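# Lay the towel flat on the table beside the basket

## Task

Get the towel lying flat as a single layer, entirely on the table top and, in a top-down view, not overlapping the basket anywhere; the basket must end up standing upright with all of its base on the table; then release everything and pull the hands away.

## Robot and tools

Robot: two arms, left_arm and right_arm, each ending in a four-digit hand with sixteen motors (left_arm has a left hand, right_arm a right hand). Nothing may end up off the table, the arms must not bump or squeeze each other (one hand closing on the other's fingers counts), and fixed or heavy things must not be struck hard.

Frames. Scene frame: origin at table-top height midway between the nominal arm bases, +z up, +x out over the table, left_arm toward +y (image sides do not follow these names). Actual bases: left_arm at (+0.008, +0.308, +0.002) m, right_arm at (-0.036, -0.246, +0.037) m, each turned slightly about z. Hand positions, orientations and targets in results are given in that arm's own base frame; fixed cameras and the table use the scene frame. Reported hand positions may be off by a few cm, more at long reach.

Hand point axes (right hand): +z runs along the straight fingers toward the tips, +x crosses the palm away from the thumb, +y points out of the palm face (palm surface at y = -0.062). On the left hand +x points toward the thumb instead. Straight fingertips end about 0.139 m beyond the knuckles at z = -0.017. A rigid mast sticks out at the wrist on the palm side (x +0.05 to +0.10, z -0.16 to -0.11, up to y = +0.06; x sign flips for the left hand) and can collide.

execute_actions(actions, cameras). actions is a list of actions; each action is a table of 1 to 15 rows, one row per 1/30 s step, and each action lasts 0.5 s; if fewer than 15 rows, the last row repeats. Every row is one flat list of 48 numbers, all in [-1, 1], covering both arms even if only one moves: left_arm dx, dy, dz, rx, ry, rz; left hand's sixteen motor goals; left current_limit; left speed; then the same 24 for right_arm.
Arm numbers are offsets, not poses: each row is measured from that arm's Hand target at the start of the action (not from the previous row), along that target's own axes. 1.0 equals 0.6 m for dx, dy, dz and 180 degrees for rx, ry, rz, which together form one rotation vector. Repeating an offset in a later action moves further. Orientation commands are clipped to within 40 degrees of the measured orientation each step. The hand often stops short of its target; the next action (even all zeros) requests it again, and if still short, send the remaining gap as an offset. Arms sag, especially when loaded; command higher to compensate. To stop pushing on something, command the target back beyond the hand point.
Hand numbers are absolute goals, each scaling a hinge between its two stops, in this order: index_mcp, index_abd, index_pip, index_dip, thumb_cmc, thumb_axl, thumb_mcp, thumb_ipl, middle_mcp, middle_abd, middle_pip, middle_dip, ring_mcp, ring_abd, ring_pip, ring_dip. Straight values: _mcp -0.75, _abd 0.00, _pip -0.58, _dip -0.70, thumb_cmc -0.71, thumb_axl -0.68, thumb_mcp -0.23, thumb_ipl -0.17. Toward +1 the fingers curl toward the palm, _abd swings fingers away from the thumb, thumb_cmc brings the thumb round in front of the palm, thumb_axl rolls the thumb. A 0 is a real goal; to keep a hand unchanged, resend its hand_goal, hand_current_limit and hand_speed. current_limit maps -1..+1 to 0..550 mA (floor 11 mA); speed sets set-point rate to (speed+1)/2 of 8.5 rad/s. Initial values +0.4 and -0.6; the last values written persist.
cameras: names to return, ["all"], or []; omitted means all only when actions is empty. An unknown name invalidates the call. An empty actions list returns state plus images.

Results: per arm end_effector_position (m) and end_effector_quat_wxyz, Hand target, joint positions, velocities ("within noise" means at rest), joint torques (include arm weight; entries 3 and 4 wrap at ±28 N m), step readings of position, and per motor hand_goal, hand_measured, hand_current_ma, hand_state (moving, goal, blocked, overload). A finger presses only while its goal lies past the contact surface. MOTOR HOT appears near 85 °C; at 100 °C that arm drops and stays off 30-60 s. Avoid holding heavy loads, long stretched reaches or pushing into unreachable poses. If an arm stops, hand commands sent meanwhile are discarded.

zoom_image(camera, region): enlarges [x0, y0, x1, y1] pixels (each side at most 504) of the latest image from one of cam_head_left, cam_head_right, cam_high, cam_low (896x504) or cam_left_wrist, cam_right_wrist (672x504).
read_manual(section): returns licence text only ("licences").
finished_scene(scene): ends scene number 1 to 3 irreversibly; the goal must already hold without the robot. Scene 1 is practice and may be skipped.

Order of work: look, plan grasps on towel edges, lift and spread it beside the basket, release gently, retract both hands, check images, then finish. Thinking time runs the clock while the robot holds its last command.

Each tool is called in YAML: its name, and indented under it one key for each argument.

## Session

execute_actions:
  actions: []

Scene clock: 0.00 s.
left_arm: end_effector_position=(+0.3818, +0.1114, +0.2032) hand_goal=(-0.754, +0.000, -0.576, -0.696, -0.714, -0.678, -0.226, -0.168, -0.754, +0.000, -0.576, -0.696, -0.754, +0.000, -0.576, -0.696) hand_measured=(-0.754, +0.000, -0.576, -0.696, -0.714, -0.678, -0.226, -0.168, -0.754, +0.000, -0.576, -0.696, -0.754, +0.000, -0.576, -0.696) hand_current_ma=(+0, +0, +0, +0, +0, +0, +0, +0, +0, +0, +0, +0, +0, +0, +0, +0) hand_state=(goal, goal, goal, goal, goal, goal, goal, goal, goal, goal, goal, goal, goal, goal, goal, goal) hand_current_limit=0.40 hand_speed=-0.60 end_effector_quat_wxyz=(+0.031, +0.366, +0.924, +0.110) | right_arm: end_effector_position=(+0.4063, -0.1062, +0.2238) hand_goal=(-0.754, +0.000, -0.576, -0.696, -0.714, -0.678, -0.226, -0.168, -0.754, +0.000, -0.576, -0.696, -0.754, +0.000, -0.576, -0.696) hand_measured=(-0.754, +0.000, -0.576, -0.696, -0.714, -0.678, -0.226, -0.168, -0.754, +0.000, -0.576, -0.696, -0.754, +0.000, -0.576, -0.696) hand_current_ma=(+0, +0, +0, +0, +0, +0, +0, +0, +0, +0, +0, +0, +0, +0, +0, +0) hand_state=(goal, goal, goal, goal, goal, goal, goal, goal, goal, goal, goal, goal, goal, goal, goal, goal) hand_current_limit=0.40 hand_speed=-0.60 end_effector_quat_wxyz=(+0.322, +0.350, +0.857, +0.199)
Joint positions: left_arm=[0.015 1.161 0.952 -1.217 -0.18 -0.788] | right_arm=[-0.62 1.044 0.665 -0.584 -0.519 -1.249]
Joint velocities: within noise
Joint torques (N m): no reading
Heat: left arm: hottest shoulder 34 °C; right arm: hottest shoulder 28 °C.
Hand target: left_arm +0.3891, +0.1115, +0.2136; +0.042, +0.365, +0.923, +0.115 | right_arm +0.4114, -0.1099, +0.2346; +0.333, +0.346, +0.855, +0.197

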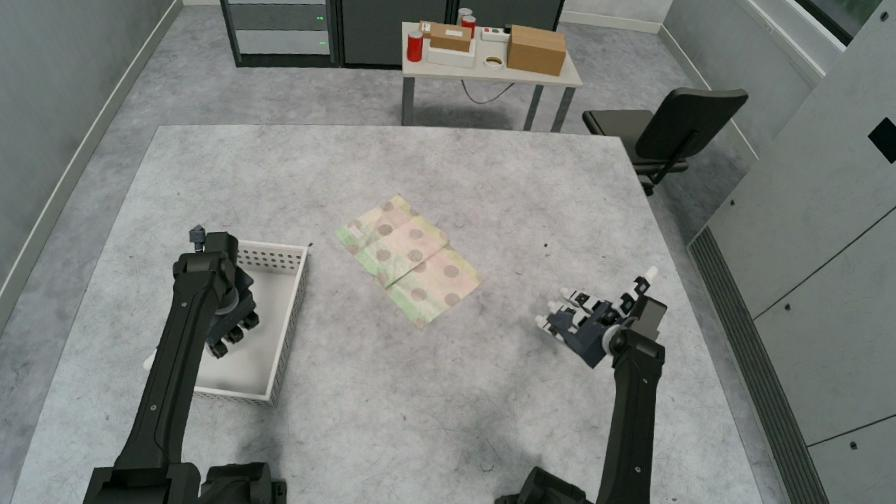

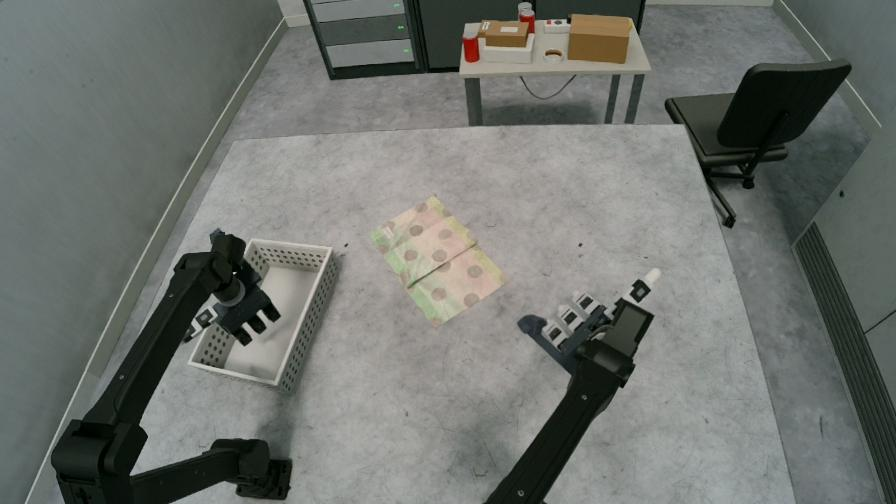

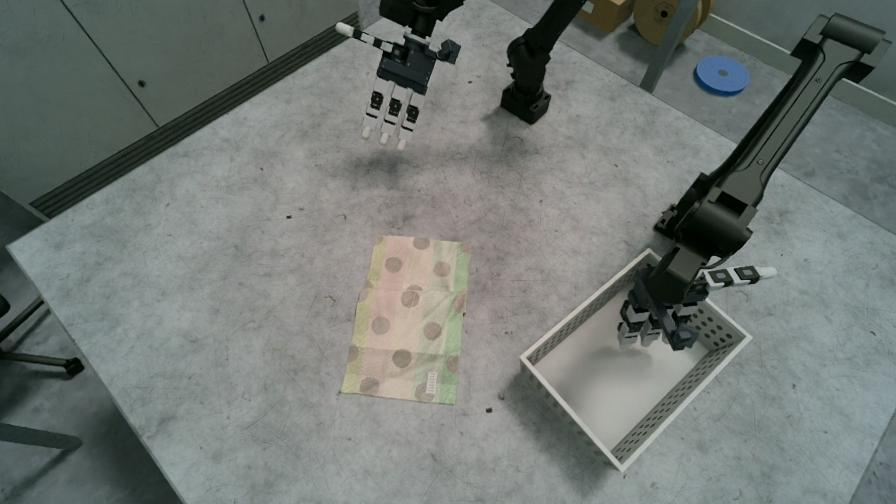

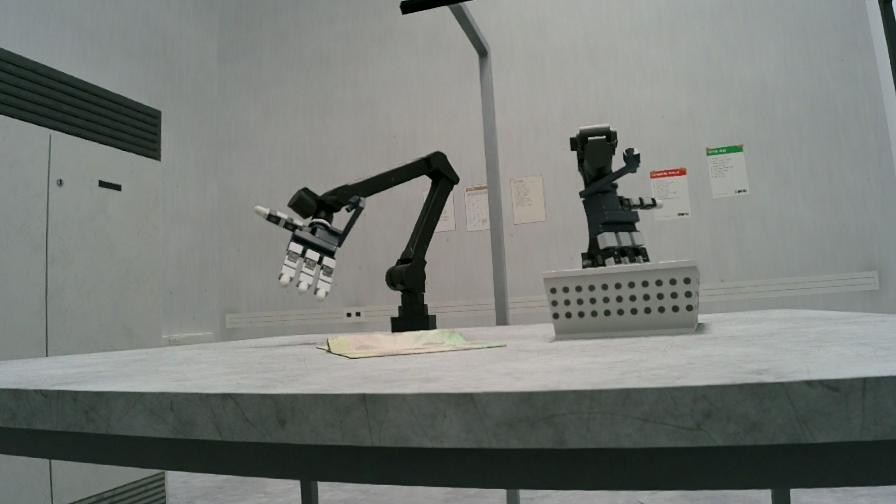

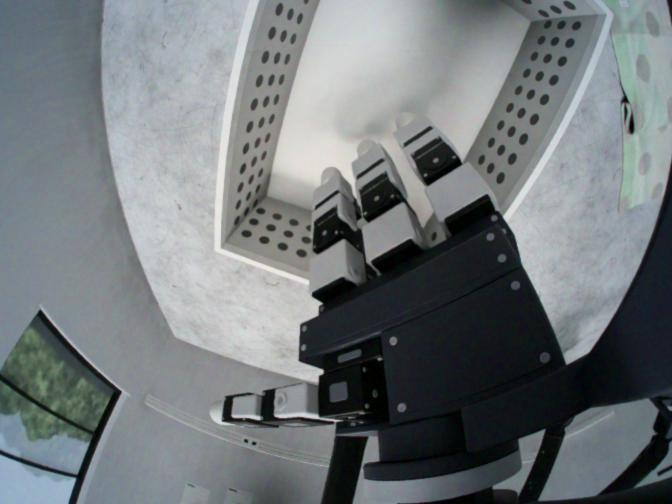

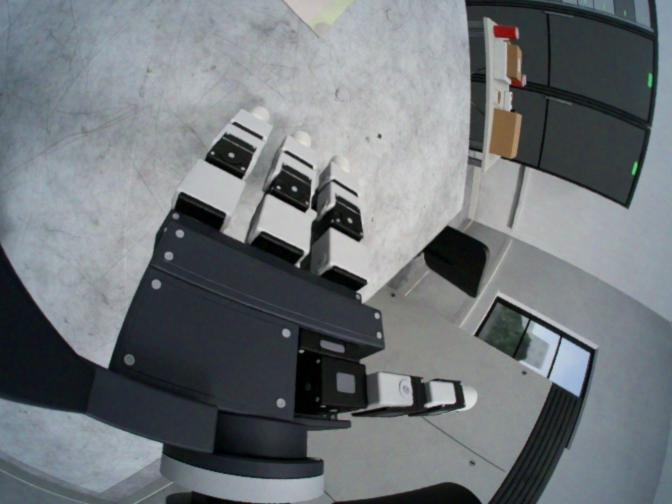

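zoom_image:
  camera: "cam_high"
  region: [310, 220, 510, 420]

zoom_image:
  camera: "cam_head_right"
  region: [350, 180, 530, 340]

zoom_image:
  camera: "cam_low"
  region: [290, 300, 540, 380]

Scaled by 2.520.

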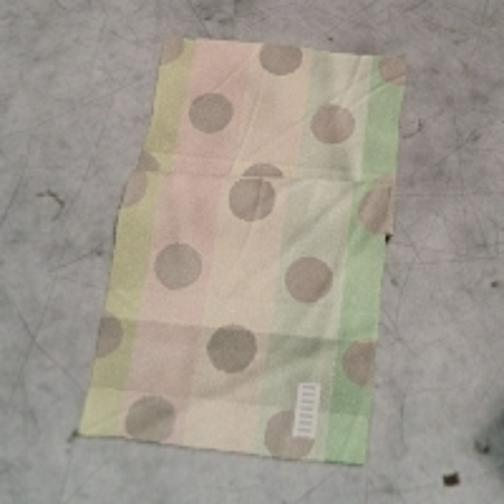

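Scaled by 2.800.

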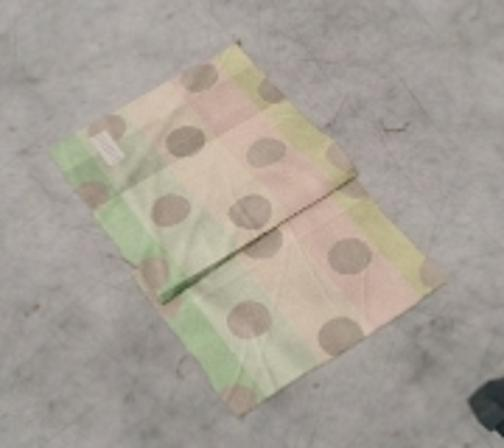

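Scaled by 2.016.

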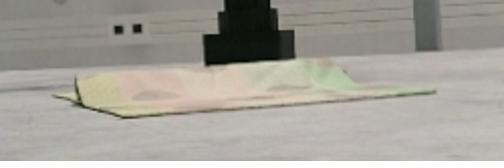

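execute_actions:
  actions:
    - [[0,0,0,0,0,0,-0.754,0,-0.576,-0.696,-0.714,-0.678,-0.226,-0.168,-0.754,0,-0.576,-0.696,-0.754,0,-0.576,-0.696,0.4,-0.6,0.017,0.113,-0.061,0.094,0.086,-0.026,-0.754,0,-0.576,-0.696,-0.714,-0.678,-0.226,-0.168,-0.754,0,-0.576,-0.696,-0.754,0,-0.576,-0.696,0.4,-0.6]]
    - [[0,0,0,0,0,0,-0.754,0,-0.576,-0.696,-0.714,-0.678,-0.226,-0.168,-0.754,0,-0.576,-0.696,-0.754,0,-0.576,-0.696,0.4,-0.6,0.017,0.113,-0.061,0.094,0.086,-0.026,-0.754,0,-0.576,-0.696,-0.714,-0.678,-0.226,-0.168,-0.754,0,-0.576,-0.696,-0.754,0,-0.576,-0.696,0.4,-0.6]]
  cameras: ["all"]

Scene clock: 130.20 s.
left_arm: end_effector_position=(+0.3818, +0.1114, +0.2032) hand_goal=(-0.754, +0.000, -0.576, -0.696, -0.714, -0.678, -0.226, -0.168, -0.754, +0.000, -0.576, -0.696, -0.754, +0.000, -0.576, -0.696) hand_measured=(-0.754, +0.000, -0.576, -0.696, -0.714, -0.678, -0.224, -0.168, -0.754, +0.000, -0.576, -0.696, -0.754, +0.000, -0.576, -0.696) hand_current_ma=(+1, +0, -1, +0, +0, +1, +4, +0, +1, +0, -1, +0, +1, +0, -1, +0) hand_state=(goal, goal, goal, goal, goal, goal, goal, goal, goal, goal, goal, goal, goal, goal, goal, goal) hand_current_limit=0.40 hand_speed=-0.60 end_effector_quat_wxyz=(+0.031, +0.366, +0.924, +0.110) | right_arm: end_effector_position=(+0.4261, -0.0019, +0.3354) hand_goal=(-0.754, +0.000, -0.576, -0.696, -0.714, -0.678, -0.226, -0.168, -0.754, +0.000, -0.576, -0.696, -0.754, +0.000, -0.576, -0.696) hand_measured=(-0.752, +0.000, -0.578, -0.696, -0.712, -0.678, -0.222, -0.168, -0.752, +0.000, -0.578, -0.696, -0.752, +0.000, -0.578, -0.696) hand_current_ma=(+10, +0, -6, +0, +5, +4, +22, +2, +8, +1, -7, +0, +8, +1, -5, +0) hand_state=(goal, goal, goal, goal, goal, goal, goal, goal, goal, goal, goal, goal, goal, goal, goal, goal) hand_current_limit=0.40 hand_speed=-0.60 end_effector_quat_wxyz=(+0.024, +0.288, +0.957, +0.009)
Joint positions: left_arm=[0.015 1.161 0.952 -1.217 -0.18 -0.788] | right_arm=[-0.17 1.276 1.451 -1.696 -0.012 -1.157]
Joint torques (N m): left_arm=[-1.96 -7.24 11.49 0.39 -0.34 0.02] | right_arm=[-0.62 -12.28 10.95 0.27 -0.02 0.01]
Heat: left arm: hottest shoulder 34 °C; right arm: hottest elbow 30 °C.
Hand target: left_arm +0.3891, +0.1115, +0.2136; +0.042, +0.365, +0.923, +0.115 | right_arm +0.4288, -0.0043, +0.3456; -0.003, +0.293, +0.956, -0.001
Off the commanded pose: left_arm 0.013 m, 1 deg | right_arm 0.011 m, 3 deg.
joint sent to its limit (right arm) — joint 4 (wrist pitch), lower limit. The joint targets are off in orientation, not in position.
Step readings (end_effector_position of left_arm | right_arm):
0: (+0.3818, +0.1114, +0.2032) | (+0.4063, -0.1062, +0.2238)
1: (+0.3818, +0.1114, +0.2032) | (+0.4049, -0.1071, +0.2210)
2: (+0.3818, +0.1114, +0.2032) | (+0.3994, -0.1057, +0.2130)
4: (+0.3818, +0.1114, +0.2032) | (+0.3913, -0.0809, +0.2286)
8: (+0.3818, +0.1114, +0.2032) | (+0.4036, -0.0499, +0.2884)
15: (+0.3818, +0.1114, +0.2032) | (+0.4084, -0.0558, +0.2949)
16: (+0.3818, +0.1114, +0.2032) | (+0.4061, -0.0567, +0.2927)
17: (+0.3818, +0.1114, +0.2032) | (+0.3973, -0.0563, +0.2866)
19: (+0.3818, +0.1114, +0.2032) | (+0.4013, -0.0299, +0.3051)
23: (+0.3818, +0.1114, +0.2032) | (+0.4300, +0.0092, +0.3373)
30: (+0.3818, +0.1114, +0.2032) | (+0.4259, +0.0006, +0.3356)

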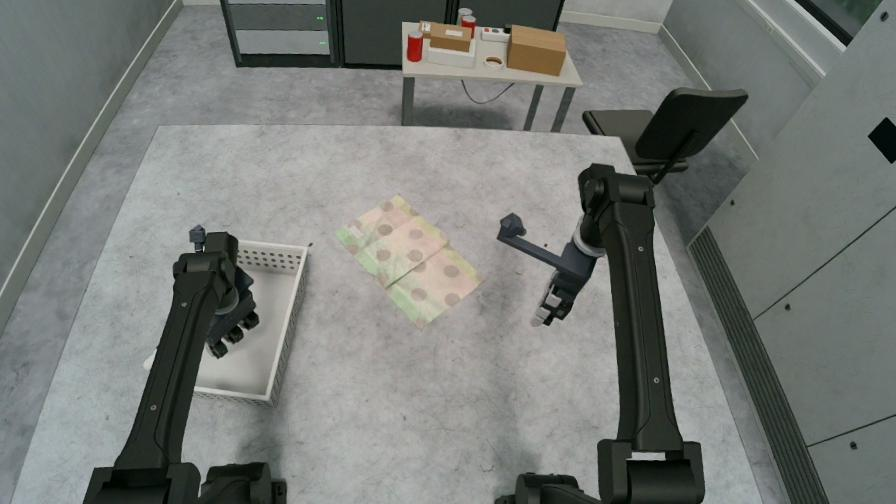

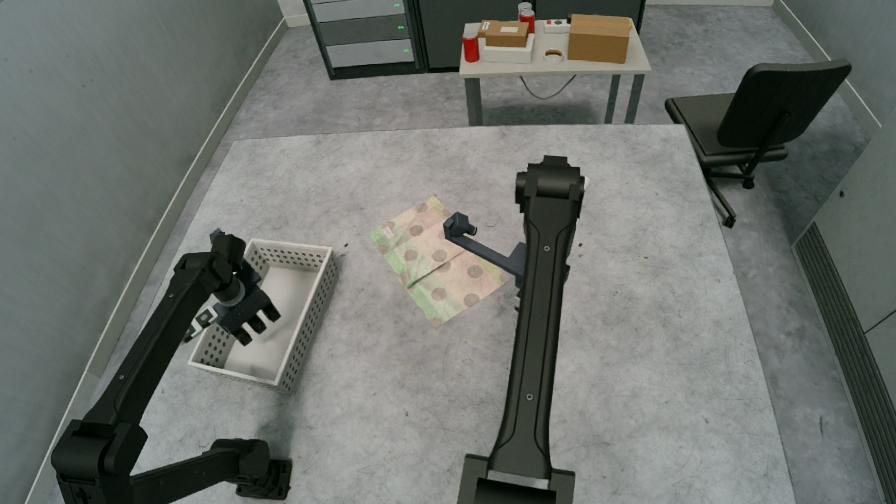

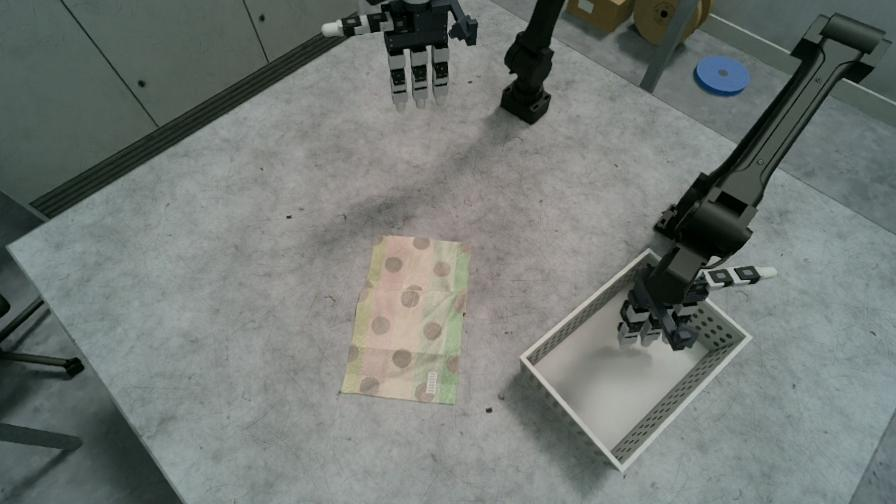

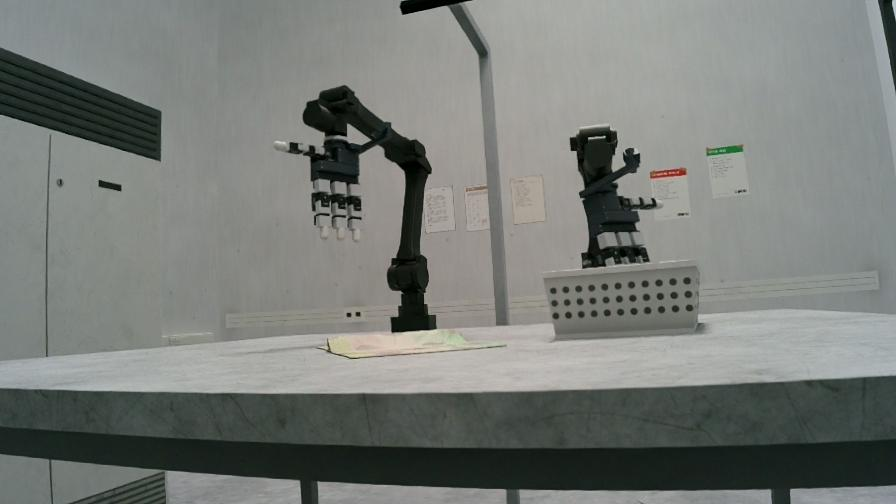

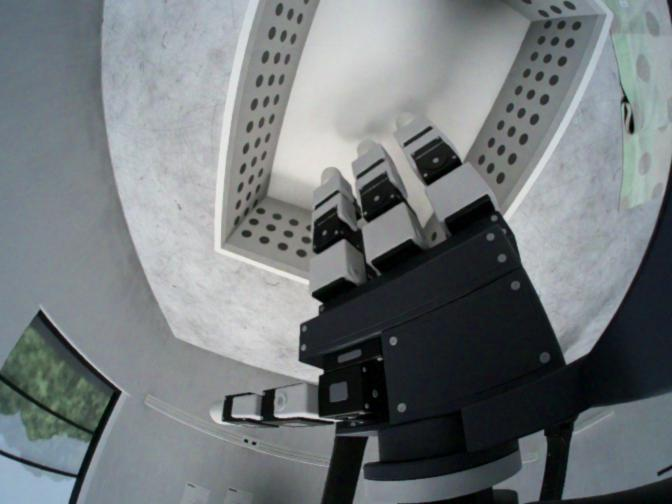

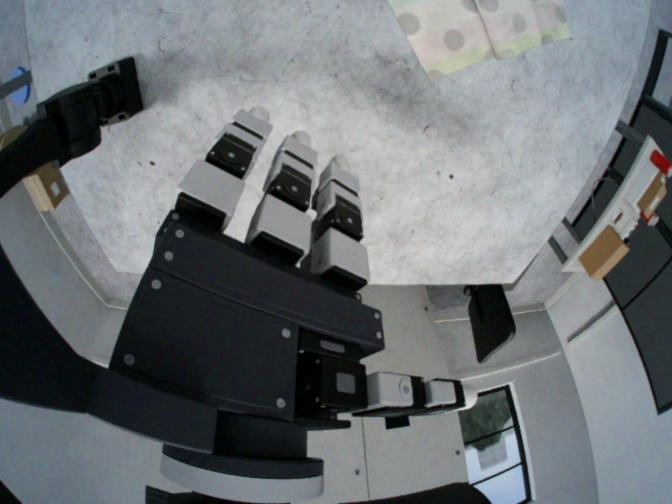

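execute_actions:
  actions:
    - [[0,0,0,0,0,0,-0.754,0,-0.576,-0.696,-0.714,-0.678,-0.226,-0.168,-0.754,0,-0.576,-0.696,-0.754,0,-0.576,-0.696,0.4,-0.6,-0.06,0.18,0.02,0,0,0,-0.754,0,-0.576,-0.696,-0.714,-0.678,-0.226,-0.168,-0.754,0,-0.576,-0.696,-0.754,0,-0.576,-0.696,0.4,-0.6]]
    - [[0,0,0,0,0,0,-0.754,0,-0.576,-0.696,-0.714,-0.678,-0.226,-0.168,-0.754,0,-0.576,-0.696,-0.754,0,-0.576,-0.696,0.4,-0.6,-0.06,0.18,0.06,0,0,0,-0.754,0,-0.576,-0.696,-0.714,-0.678,-0.226,-0.168,-0.754,0,-0.576,-0.696,-0.754,0,-0.576,-0.696,0.4,-0.6]]
  cameras: ["all"]

Scene clock: 161.50 s.
left_arm: end_effector_position=(+0.3818, +0.1114, +0.2032) hand_goal=(-0.754, +0.000, -0.576, -0.696, -0.714, -0.678, -0.226, -0.168, -0.754, +0.000, -0.576, -0.696, -0.754, +0.000, -0.576, -0.696) hand_measured=(-0.754, +0.000, -0.576, -0.696, -0.714, -0.678, -0.224, -0.168, -0.754, +0.000, -0.576, -0.696, -0.754, +0.000, -0.576, -0.696) hand_current_ma=(+1, +0, -1, +0, +0, +1, +4, +0, +1, +0, -1, +0, +1, +0, -1, +0) hand_state=(goal, goal, goal, goal, goal, goal, goal, goal, goal, goal, goal, goal, goal, goal, goal, goal) hand_current_limit=0.40 hand_speed=-0.60 end_effector_quat_wxyz=(+0.031, +0.366, +0.924, +0.110) | right_arm: end_effector_position=(+0.6026, +0.1348, +0.2773) hand_goal=(-0.754, +0.000, -0.576, -0.696, -0.714, -0.678, -0.226, -0.168, -0.754, +0.000, -0.576, -0.696, -0.754, +0.000, -0.576, -0.696) hand_measured=(-0.752, +0.000, -0.578, -0.696, -0.714, -0.678, -0.222, -0.168, -0.752, +0.000, -0.578, -0.696, -0.752, +0.000, -0.578, -0.696) hand_current_ma=(+9, +4, -5, +0, +0, +4, +28, +2, +8, +4, -6, +0, +9, +4, -5, +0) hand_state=(goal, goal, goal, goal, goal, goal, goal, goal, goal, goal, goal, goal, goal, goal, goal, goal) hand_current_limit=0.40 hand_speed=-0.60 end_effector_quat_wxyz=(-0.011, +0.290, +0.957, -0.003)
Joint positions: left_arm=[0.015 1.161 0.952 -1.217 -0.18 -0.788] | right_arm=[0.141 1.782 1.886 -1.696 -0.004 -0.842]
Joint torques (N m): left_arm=[-1.79 -7.36 11.45 0.38 -0.34 0.01] | right_arm=[-0.5 -22.18 12 0.13 0.03 0.01]
Heat: left arm: hottest shoulder 34 °C; right arm: hottest elbow 30 °C.
Hand target: left_arm +0.3891, +0.1115, +0.2136; +0.042, +0.365, +0.923, +0.115 | right_arm +0.6093, +0.1341, +0.2967; -0.003, +0.293, +0.956, -0.001
Off the commanded pose: left_arm 0.013 m, 1 deg | right_arm 0.020 m, 1 deg.
joint sent to its limit (right arm) — joint 4 (wrist pitch), lower limit. The joint targets still meet the commanded pose.
Step readings (end_effector_position of left_arm | right_arm):
0: (+0.3818, +0.1114, +0.2032) | (+0.4261, -0.0019, +0.3354)
1: (+0.3818, +0.1114, +0.2032) | (+0.4307, +0.0008, +0.3358)
2: (+0.3818, +0.1114, +0.2032) | (+0.4406, +0.0048, +0.3369)
4: (+0.3818, +0.1114, +0.2032) | (+0.4726, +0.0353, +0.3443)
8: (+0.3818, +0.1114, +0.2032) | (+0.5073, +0.0835, +0.3214)
15: (+0.3818, +0.1114, +0.2032) | (+0.5159, +0.0719, +0.3056)
16: (+0.3818, +0.1114, +0.2032) | (+0.5200, +0.0737, +0.3076)
17: (+0.3818, +0.1114, +0.2032) | (+0.5309, +0.0734, +0.3127)
19: (+0.3818, +0.1114, +0.2032) | (+0.5636, +0.0929, +0.3220)
23: (+0.3818, +0.1114, +0.2032) | (+0.5960, +0.1369, +0.2995)
30: (+0.3818, +0.1114, +0.2032) | (+0.6030, +0.1462, +0.2647)

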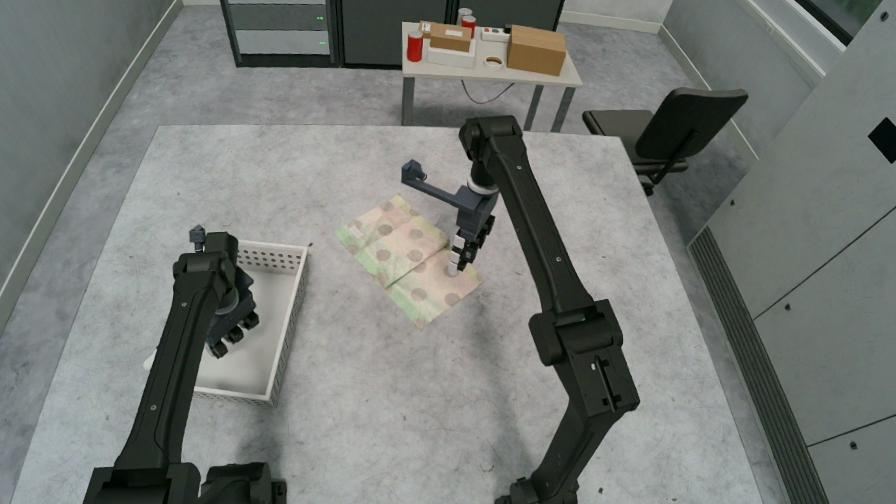

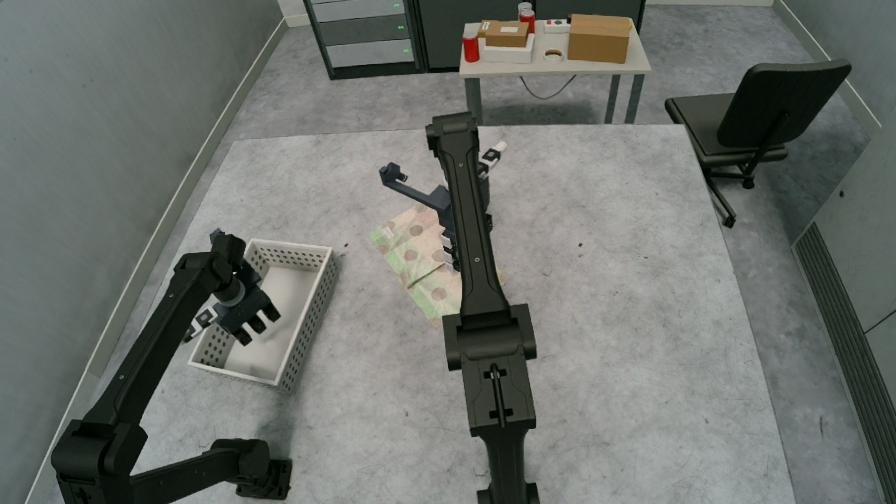

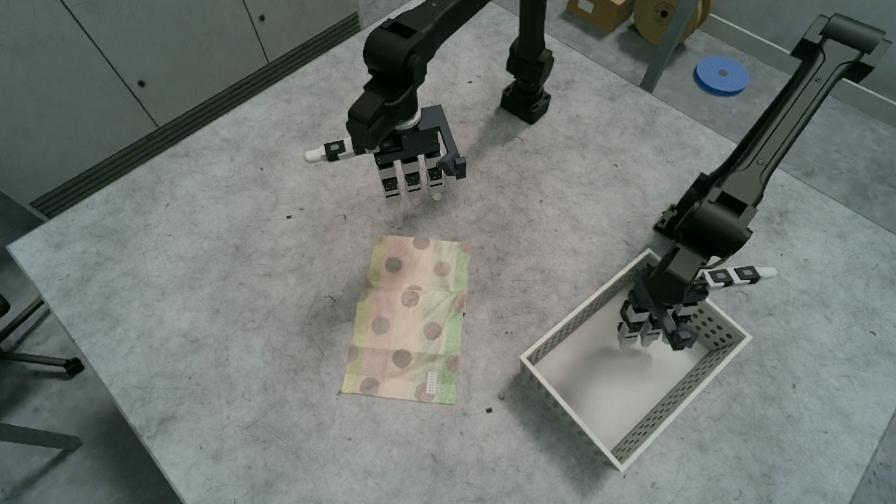

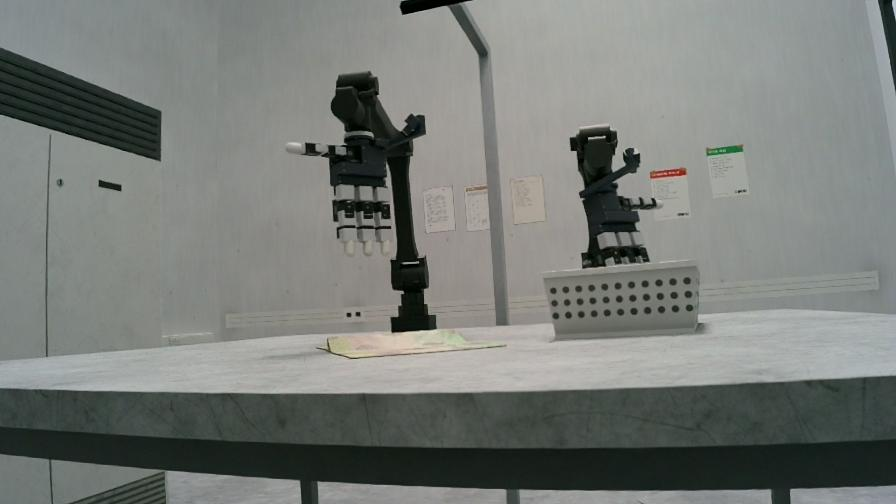

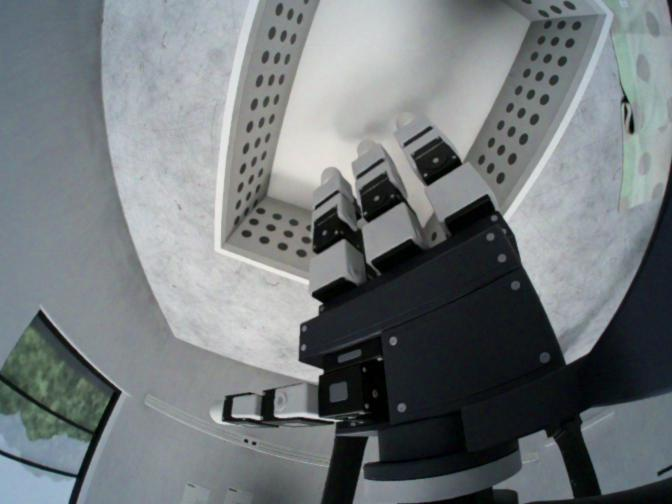

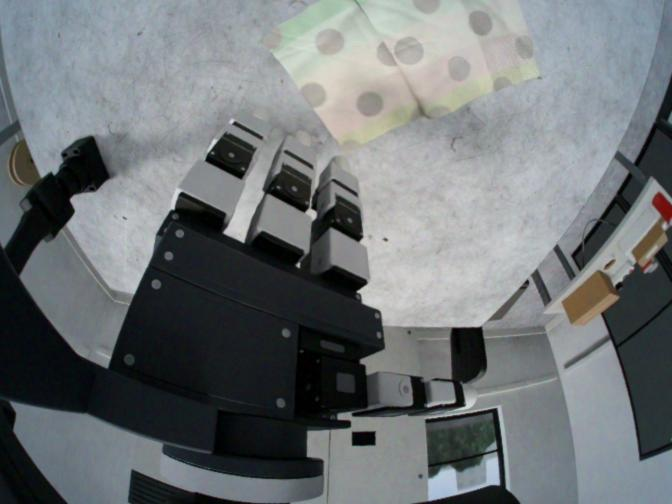

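zoom_image:
  camera: "cam_left_wrist"
  region: [560, 0, 672, 220]

zoom_image:
  camera: "cam_right_wrist"
  region: [240, 0, 580, 180]

Scaled by 2.291 from the camera's 672x504 image, which has a finer 960x720 frame.

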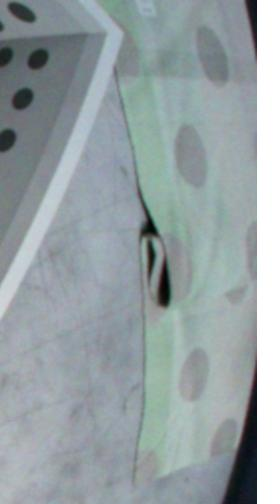

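Scaled by 1.482 from the camera's 672x504 image, which has a finer 960x720 frame.

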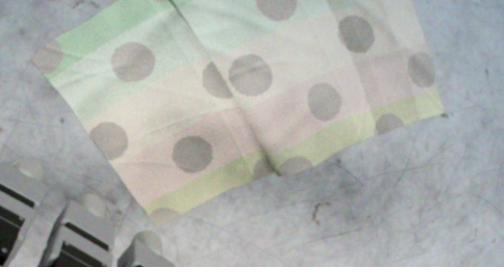

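execute_actions:
  actions:
    - [[0.001,0.03,-0.12,0,0,0,-0.754,0,-0.576,-0.696,-0.714,-0.678,-0.226,-0.168,-0.754,0,-0.576,-0.696,-0.754,0,-0.576,-0.696,0.4,-0.6,-0.029,-0.081,0.06,0,0,0.055,-0.342,0,-0.431,-0.696,-0.714,-0.678,-0.226,-0.168,-0.342,0,-0.431,-0.696,-0.342,0,-0.431,-0.696,0.2,-0.6]]
    - [[0.001,0.03,-0.12,0,0,0,-0.754,0,-0.576,-0.696,-0.714,-0.678,-0.226,-0.168,-0.754,0,-0.576,-0.696,-0.754,0,-0.576,-0.696,0.4,-0.6,0,0,0.1,0,0,0.055,-0.342,0,-0.431,-0.696,-0.714,-0.678,-0.226,-0.168,-0.342,0,-0.431,-0.696,-0.342,0,-0.431,-0.696,0.2,-0.6]]
    - [[0,0,0,0.078,-0.01,0.062,-0.342,0,-0.431,-0.696,-0.714,-0.678,-0.226,-0.168,-0.342,0,-0.431,-0.696,-0.342,0,-0.431,-0.696,0.2,-0.6,0,0,0.05,0,0,0,-0.342,0,-0.431,-0.696,-0.714,-0.678,-0.226,-0.168,-0.342,0,-0.431,-0.696,-0.342,0,-0.431,-0.696,0.2,-0.6]]
  cameras: ["all"]

Scene clock: 272.83 s.
left_arm: end_effector_position=(+0.3772, +0.1120, +0.3397) hand_goal=(-0.342, +0.000, -0.432, -0.696, -0.714, -0.678, -0.226, -0.168, -0.342, +0.000, -0.432, -0.696, -0.342, +0.000, -0.432, -0.696) hand_measured=(-0.352, +0.000, -0.436, -0.696, -0.714, -0.678, -0.222, -0.168, -0.354, +0.000, -0.436, -0.696, -0.354, +0.000, -0.436, -0.696) hand_current_ma=(-26, +0, -7, +0, -1, +1, +10, +1, -29, +0, -9, +0, -28, +1, -7, +0) hand_state=(goal, goal, goal, goal, goal, goal, goal, goal, goal, goal, goal, goal, goal, goal, goal, goal) hand_current_limit=0.20 hand_speed=-0.60 end_effector_quat_wxyz=(+0.028, +0.451, +0.892, +0.030) | right_arm: end_effector_position=(+0.5930, +0.0843, +0.1773) hand_goal=(-0.342, +0.000, -0.432, -0.696, -0.714, -0.678, -0.226, -0.168, -0.342, +0.000, -0.432, -0.696, -0.342, +0.000, -0.432, -0.696) hand_measured=(-0.348, +0.000, -0.436, -0.696, -0.712, -0.678, -0.222, -0.168, -0.348, +0.000, -0.436, -0.696, -0.348, +0.000, -0.436, -0.696) hand_current_ma=(-28, +1, -17, +0, +5, +4, +26, +2, -26, +1, -19, +0, -31, +1, -15, +0) hand_state=(goal, goal, goal, goal, goal, goal, goal, goal, goal, goal, goal, goal, goal, goal, goal, goal) hand_current_limit=0.20 hand_speed=-0.60 end_effector_quat_wxyz=(-0.002, +0.450, +0.893, +0.000)
Joint positions: left_arm=[0.126 1.156 1.356 -1.691 -0.017 -0.509] | right_arm=[0.101 1.704 1.515 -1.385 -0.003 -0.535]
Joint torques (N m): left_arm=[-2.14 -6.3 14.76 -0.03 -0.11 0.12] | right_arm=[-0.38 -19.37 8.62 1.11 0.01 0]
Heat: left arm: hottest shoulder 33 °C; right arm: hottest shoulder 29 °C.
Hand target: left_arm +0.3888, +0.1118, +0.3620; +0.001, +0.457, +0.890, -0.001 | right_arm +0.5957, +0.0840, +0.1707; -0.002, +0.453, +0.891, -0.001
Off the commanded pose: left_arm 0.025 m, 5 deg | right_arm 0.007 m, 0 deg.
joint sent to its limit (left arm) — joint 4 (wrist pitch), lower limit. The joint targets are off in orientation, not in position.
Step readings (end_effector_position of left_arm | right_arm):
0: (+0.3818, +0.1114, +0.2032) | (+0.6026, +0.1348, +0.2773)
1: (+0.3792, +0.1113, +0.2063) | (+0.6021, +0.1308, +0.2730)
2: (+0.3741, +0.1112, +0.2113) | (+0.6009, +0.1249, +0.2703)
4: (+0.3712, +0.1112, +0.2308) | (+0.5915, +0.1125, +0.2597)
8: (+0.3801, +0.1113, +0.2680) | (+0.5908, +0.0887, +0.2537)
15: (+0.3810, +0.1114, +0.2746) | (+0.5956, +0.0799, +0.2547)
16: (+0.3783, +0.1113, +0.2785) | (+0.5954, +0.0796, +0.2479)
17: (+0.3741, +0.1113, +0.2835) | (+0.5975, +0.0788, +0.2445)
19: (+0.3732, +0.1113, +0.3069) | (+0.5921, +0.0793, +0.2261)
23: (+0.3826, +0.1114, +0.3482) | (+0.5872, +0.0832, +0.1994)
30: (+0.3825, +0.1114, +0.3522) | (+0.5915, +0.0849, +0.1978)
31: (+0.3819, +0.1054, +0.3475) | (+0.5916, +0.0848, +0.1953)
32: (+0.3809, +0.0977, +0.3417) | (+0.5940, +0.0849, +0.1936)
34: (+0.3758, +0.1011, +0.3393) | (+0.5944, +0.0848, +0.1873)
38: (+0.3733, +0.1148, +0.3397) | (+0.5918, +0.0843, +0.1771)
45: (+0.3763, +0.1128, +0.3396) | (+0.5929, +0.0843, +0.1773)

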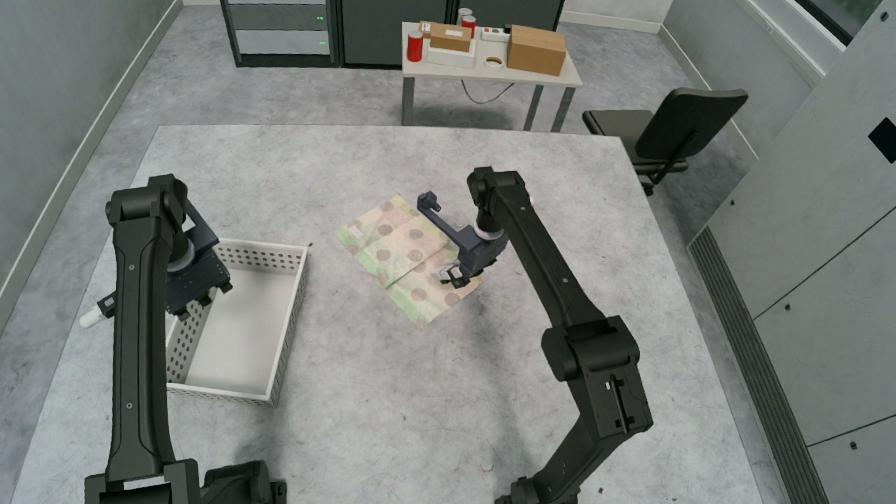

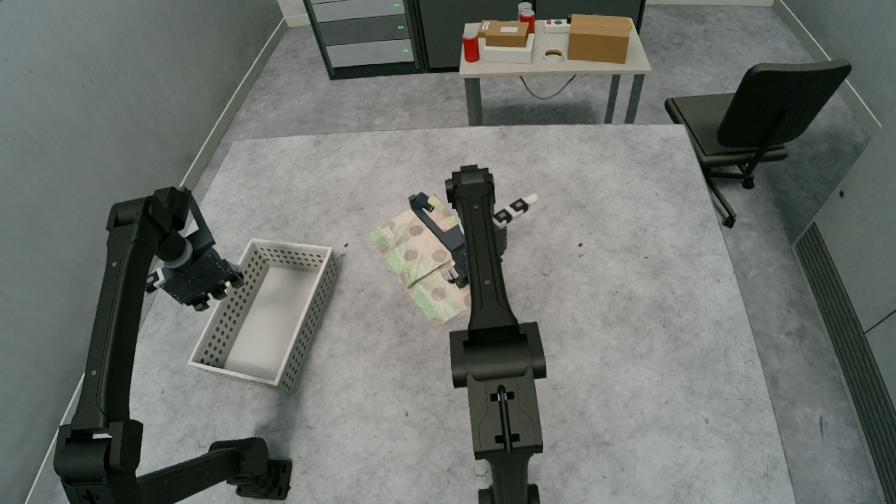

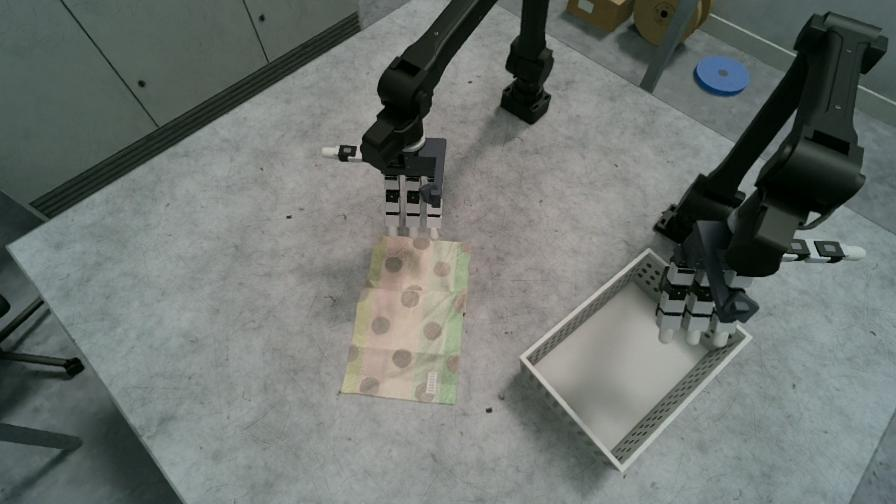

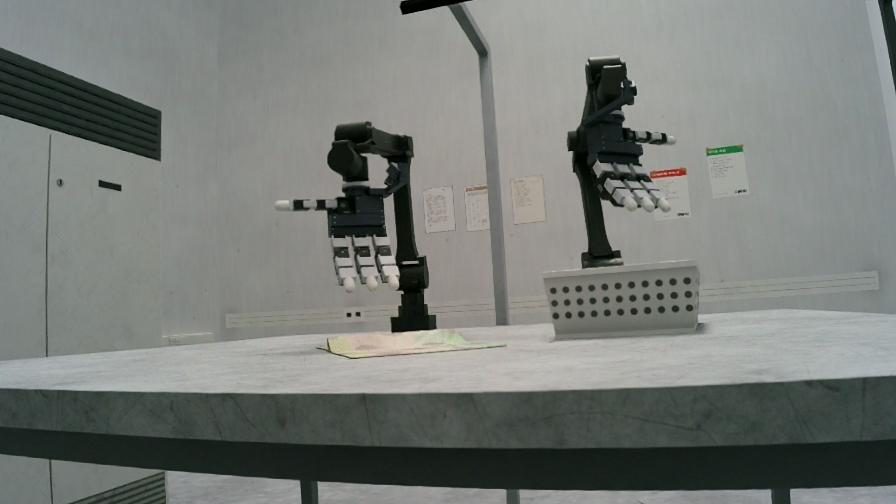

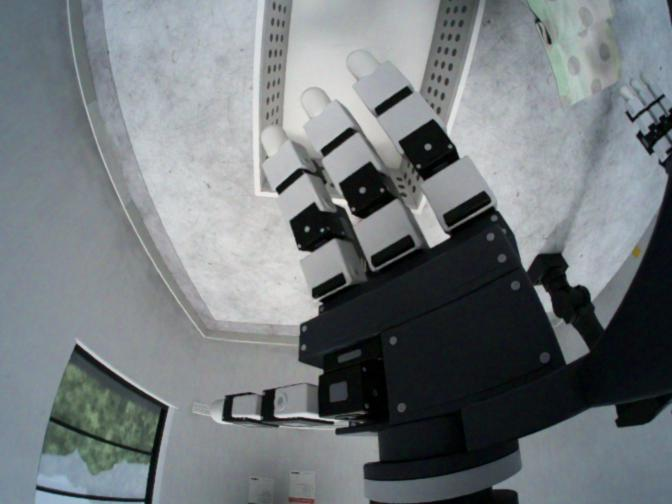

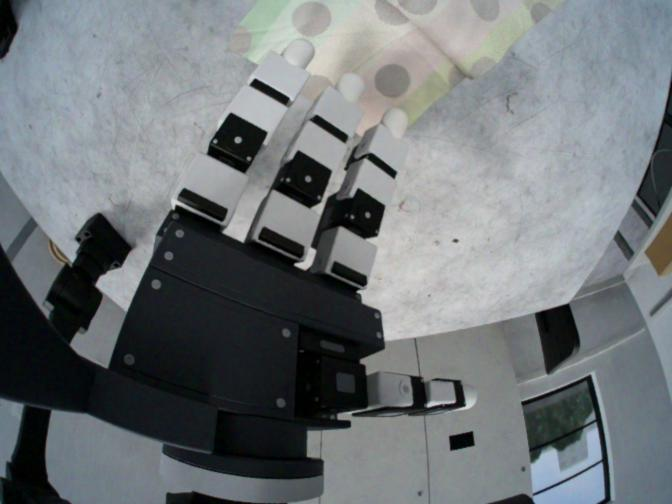

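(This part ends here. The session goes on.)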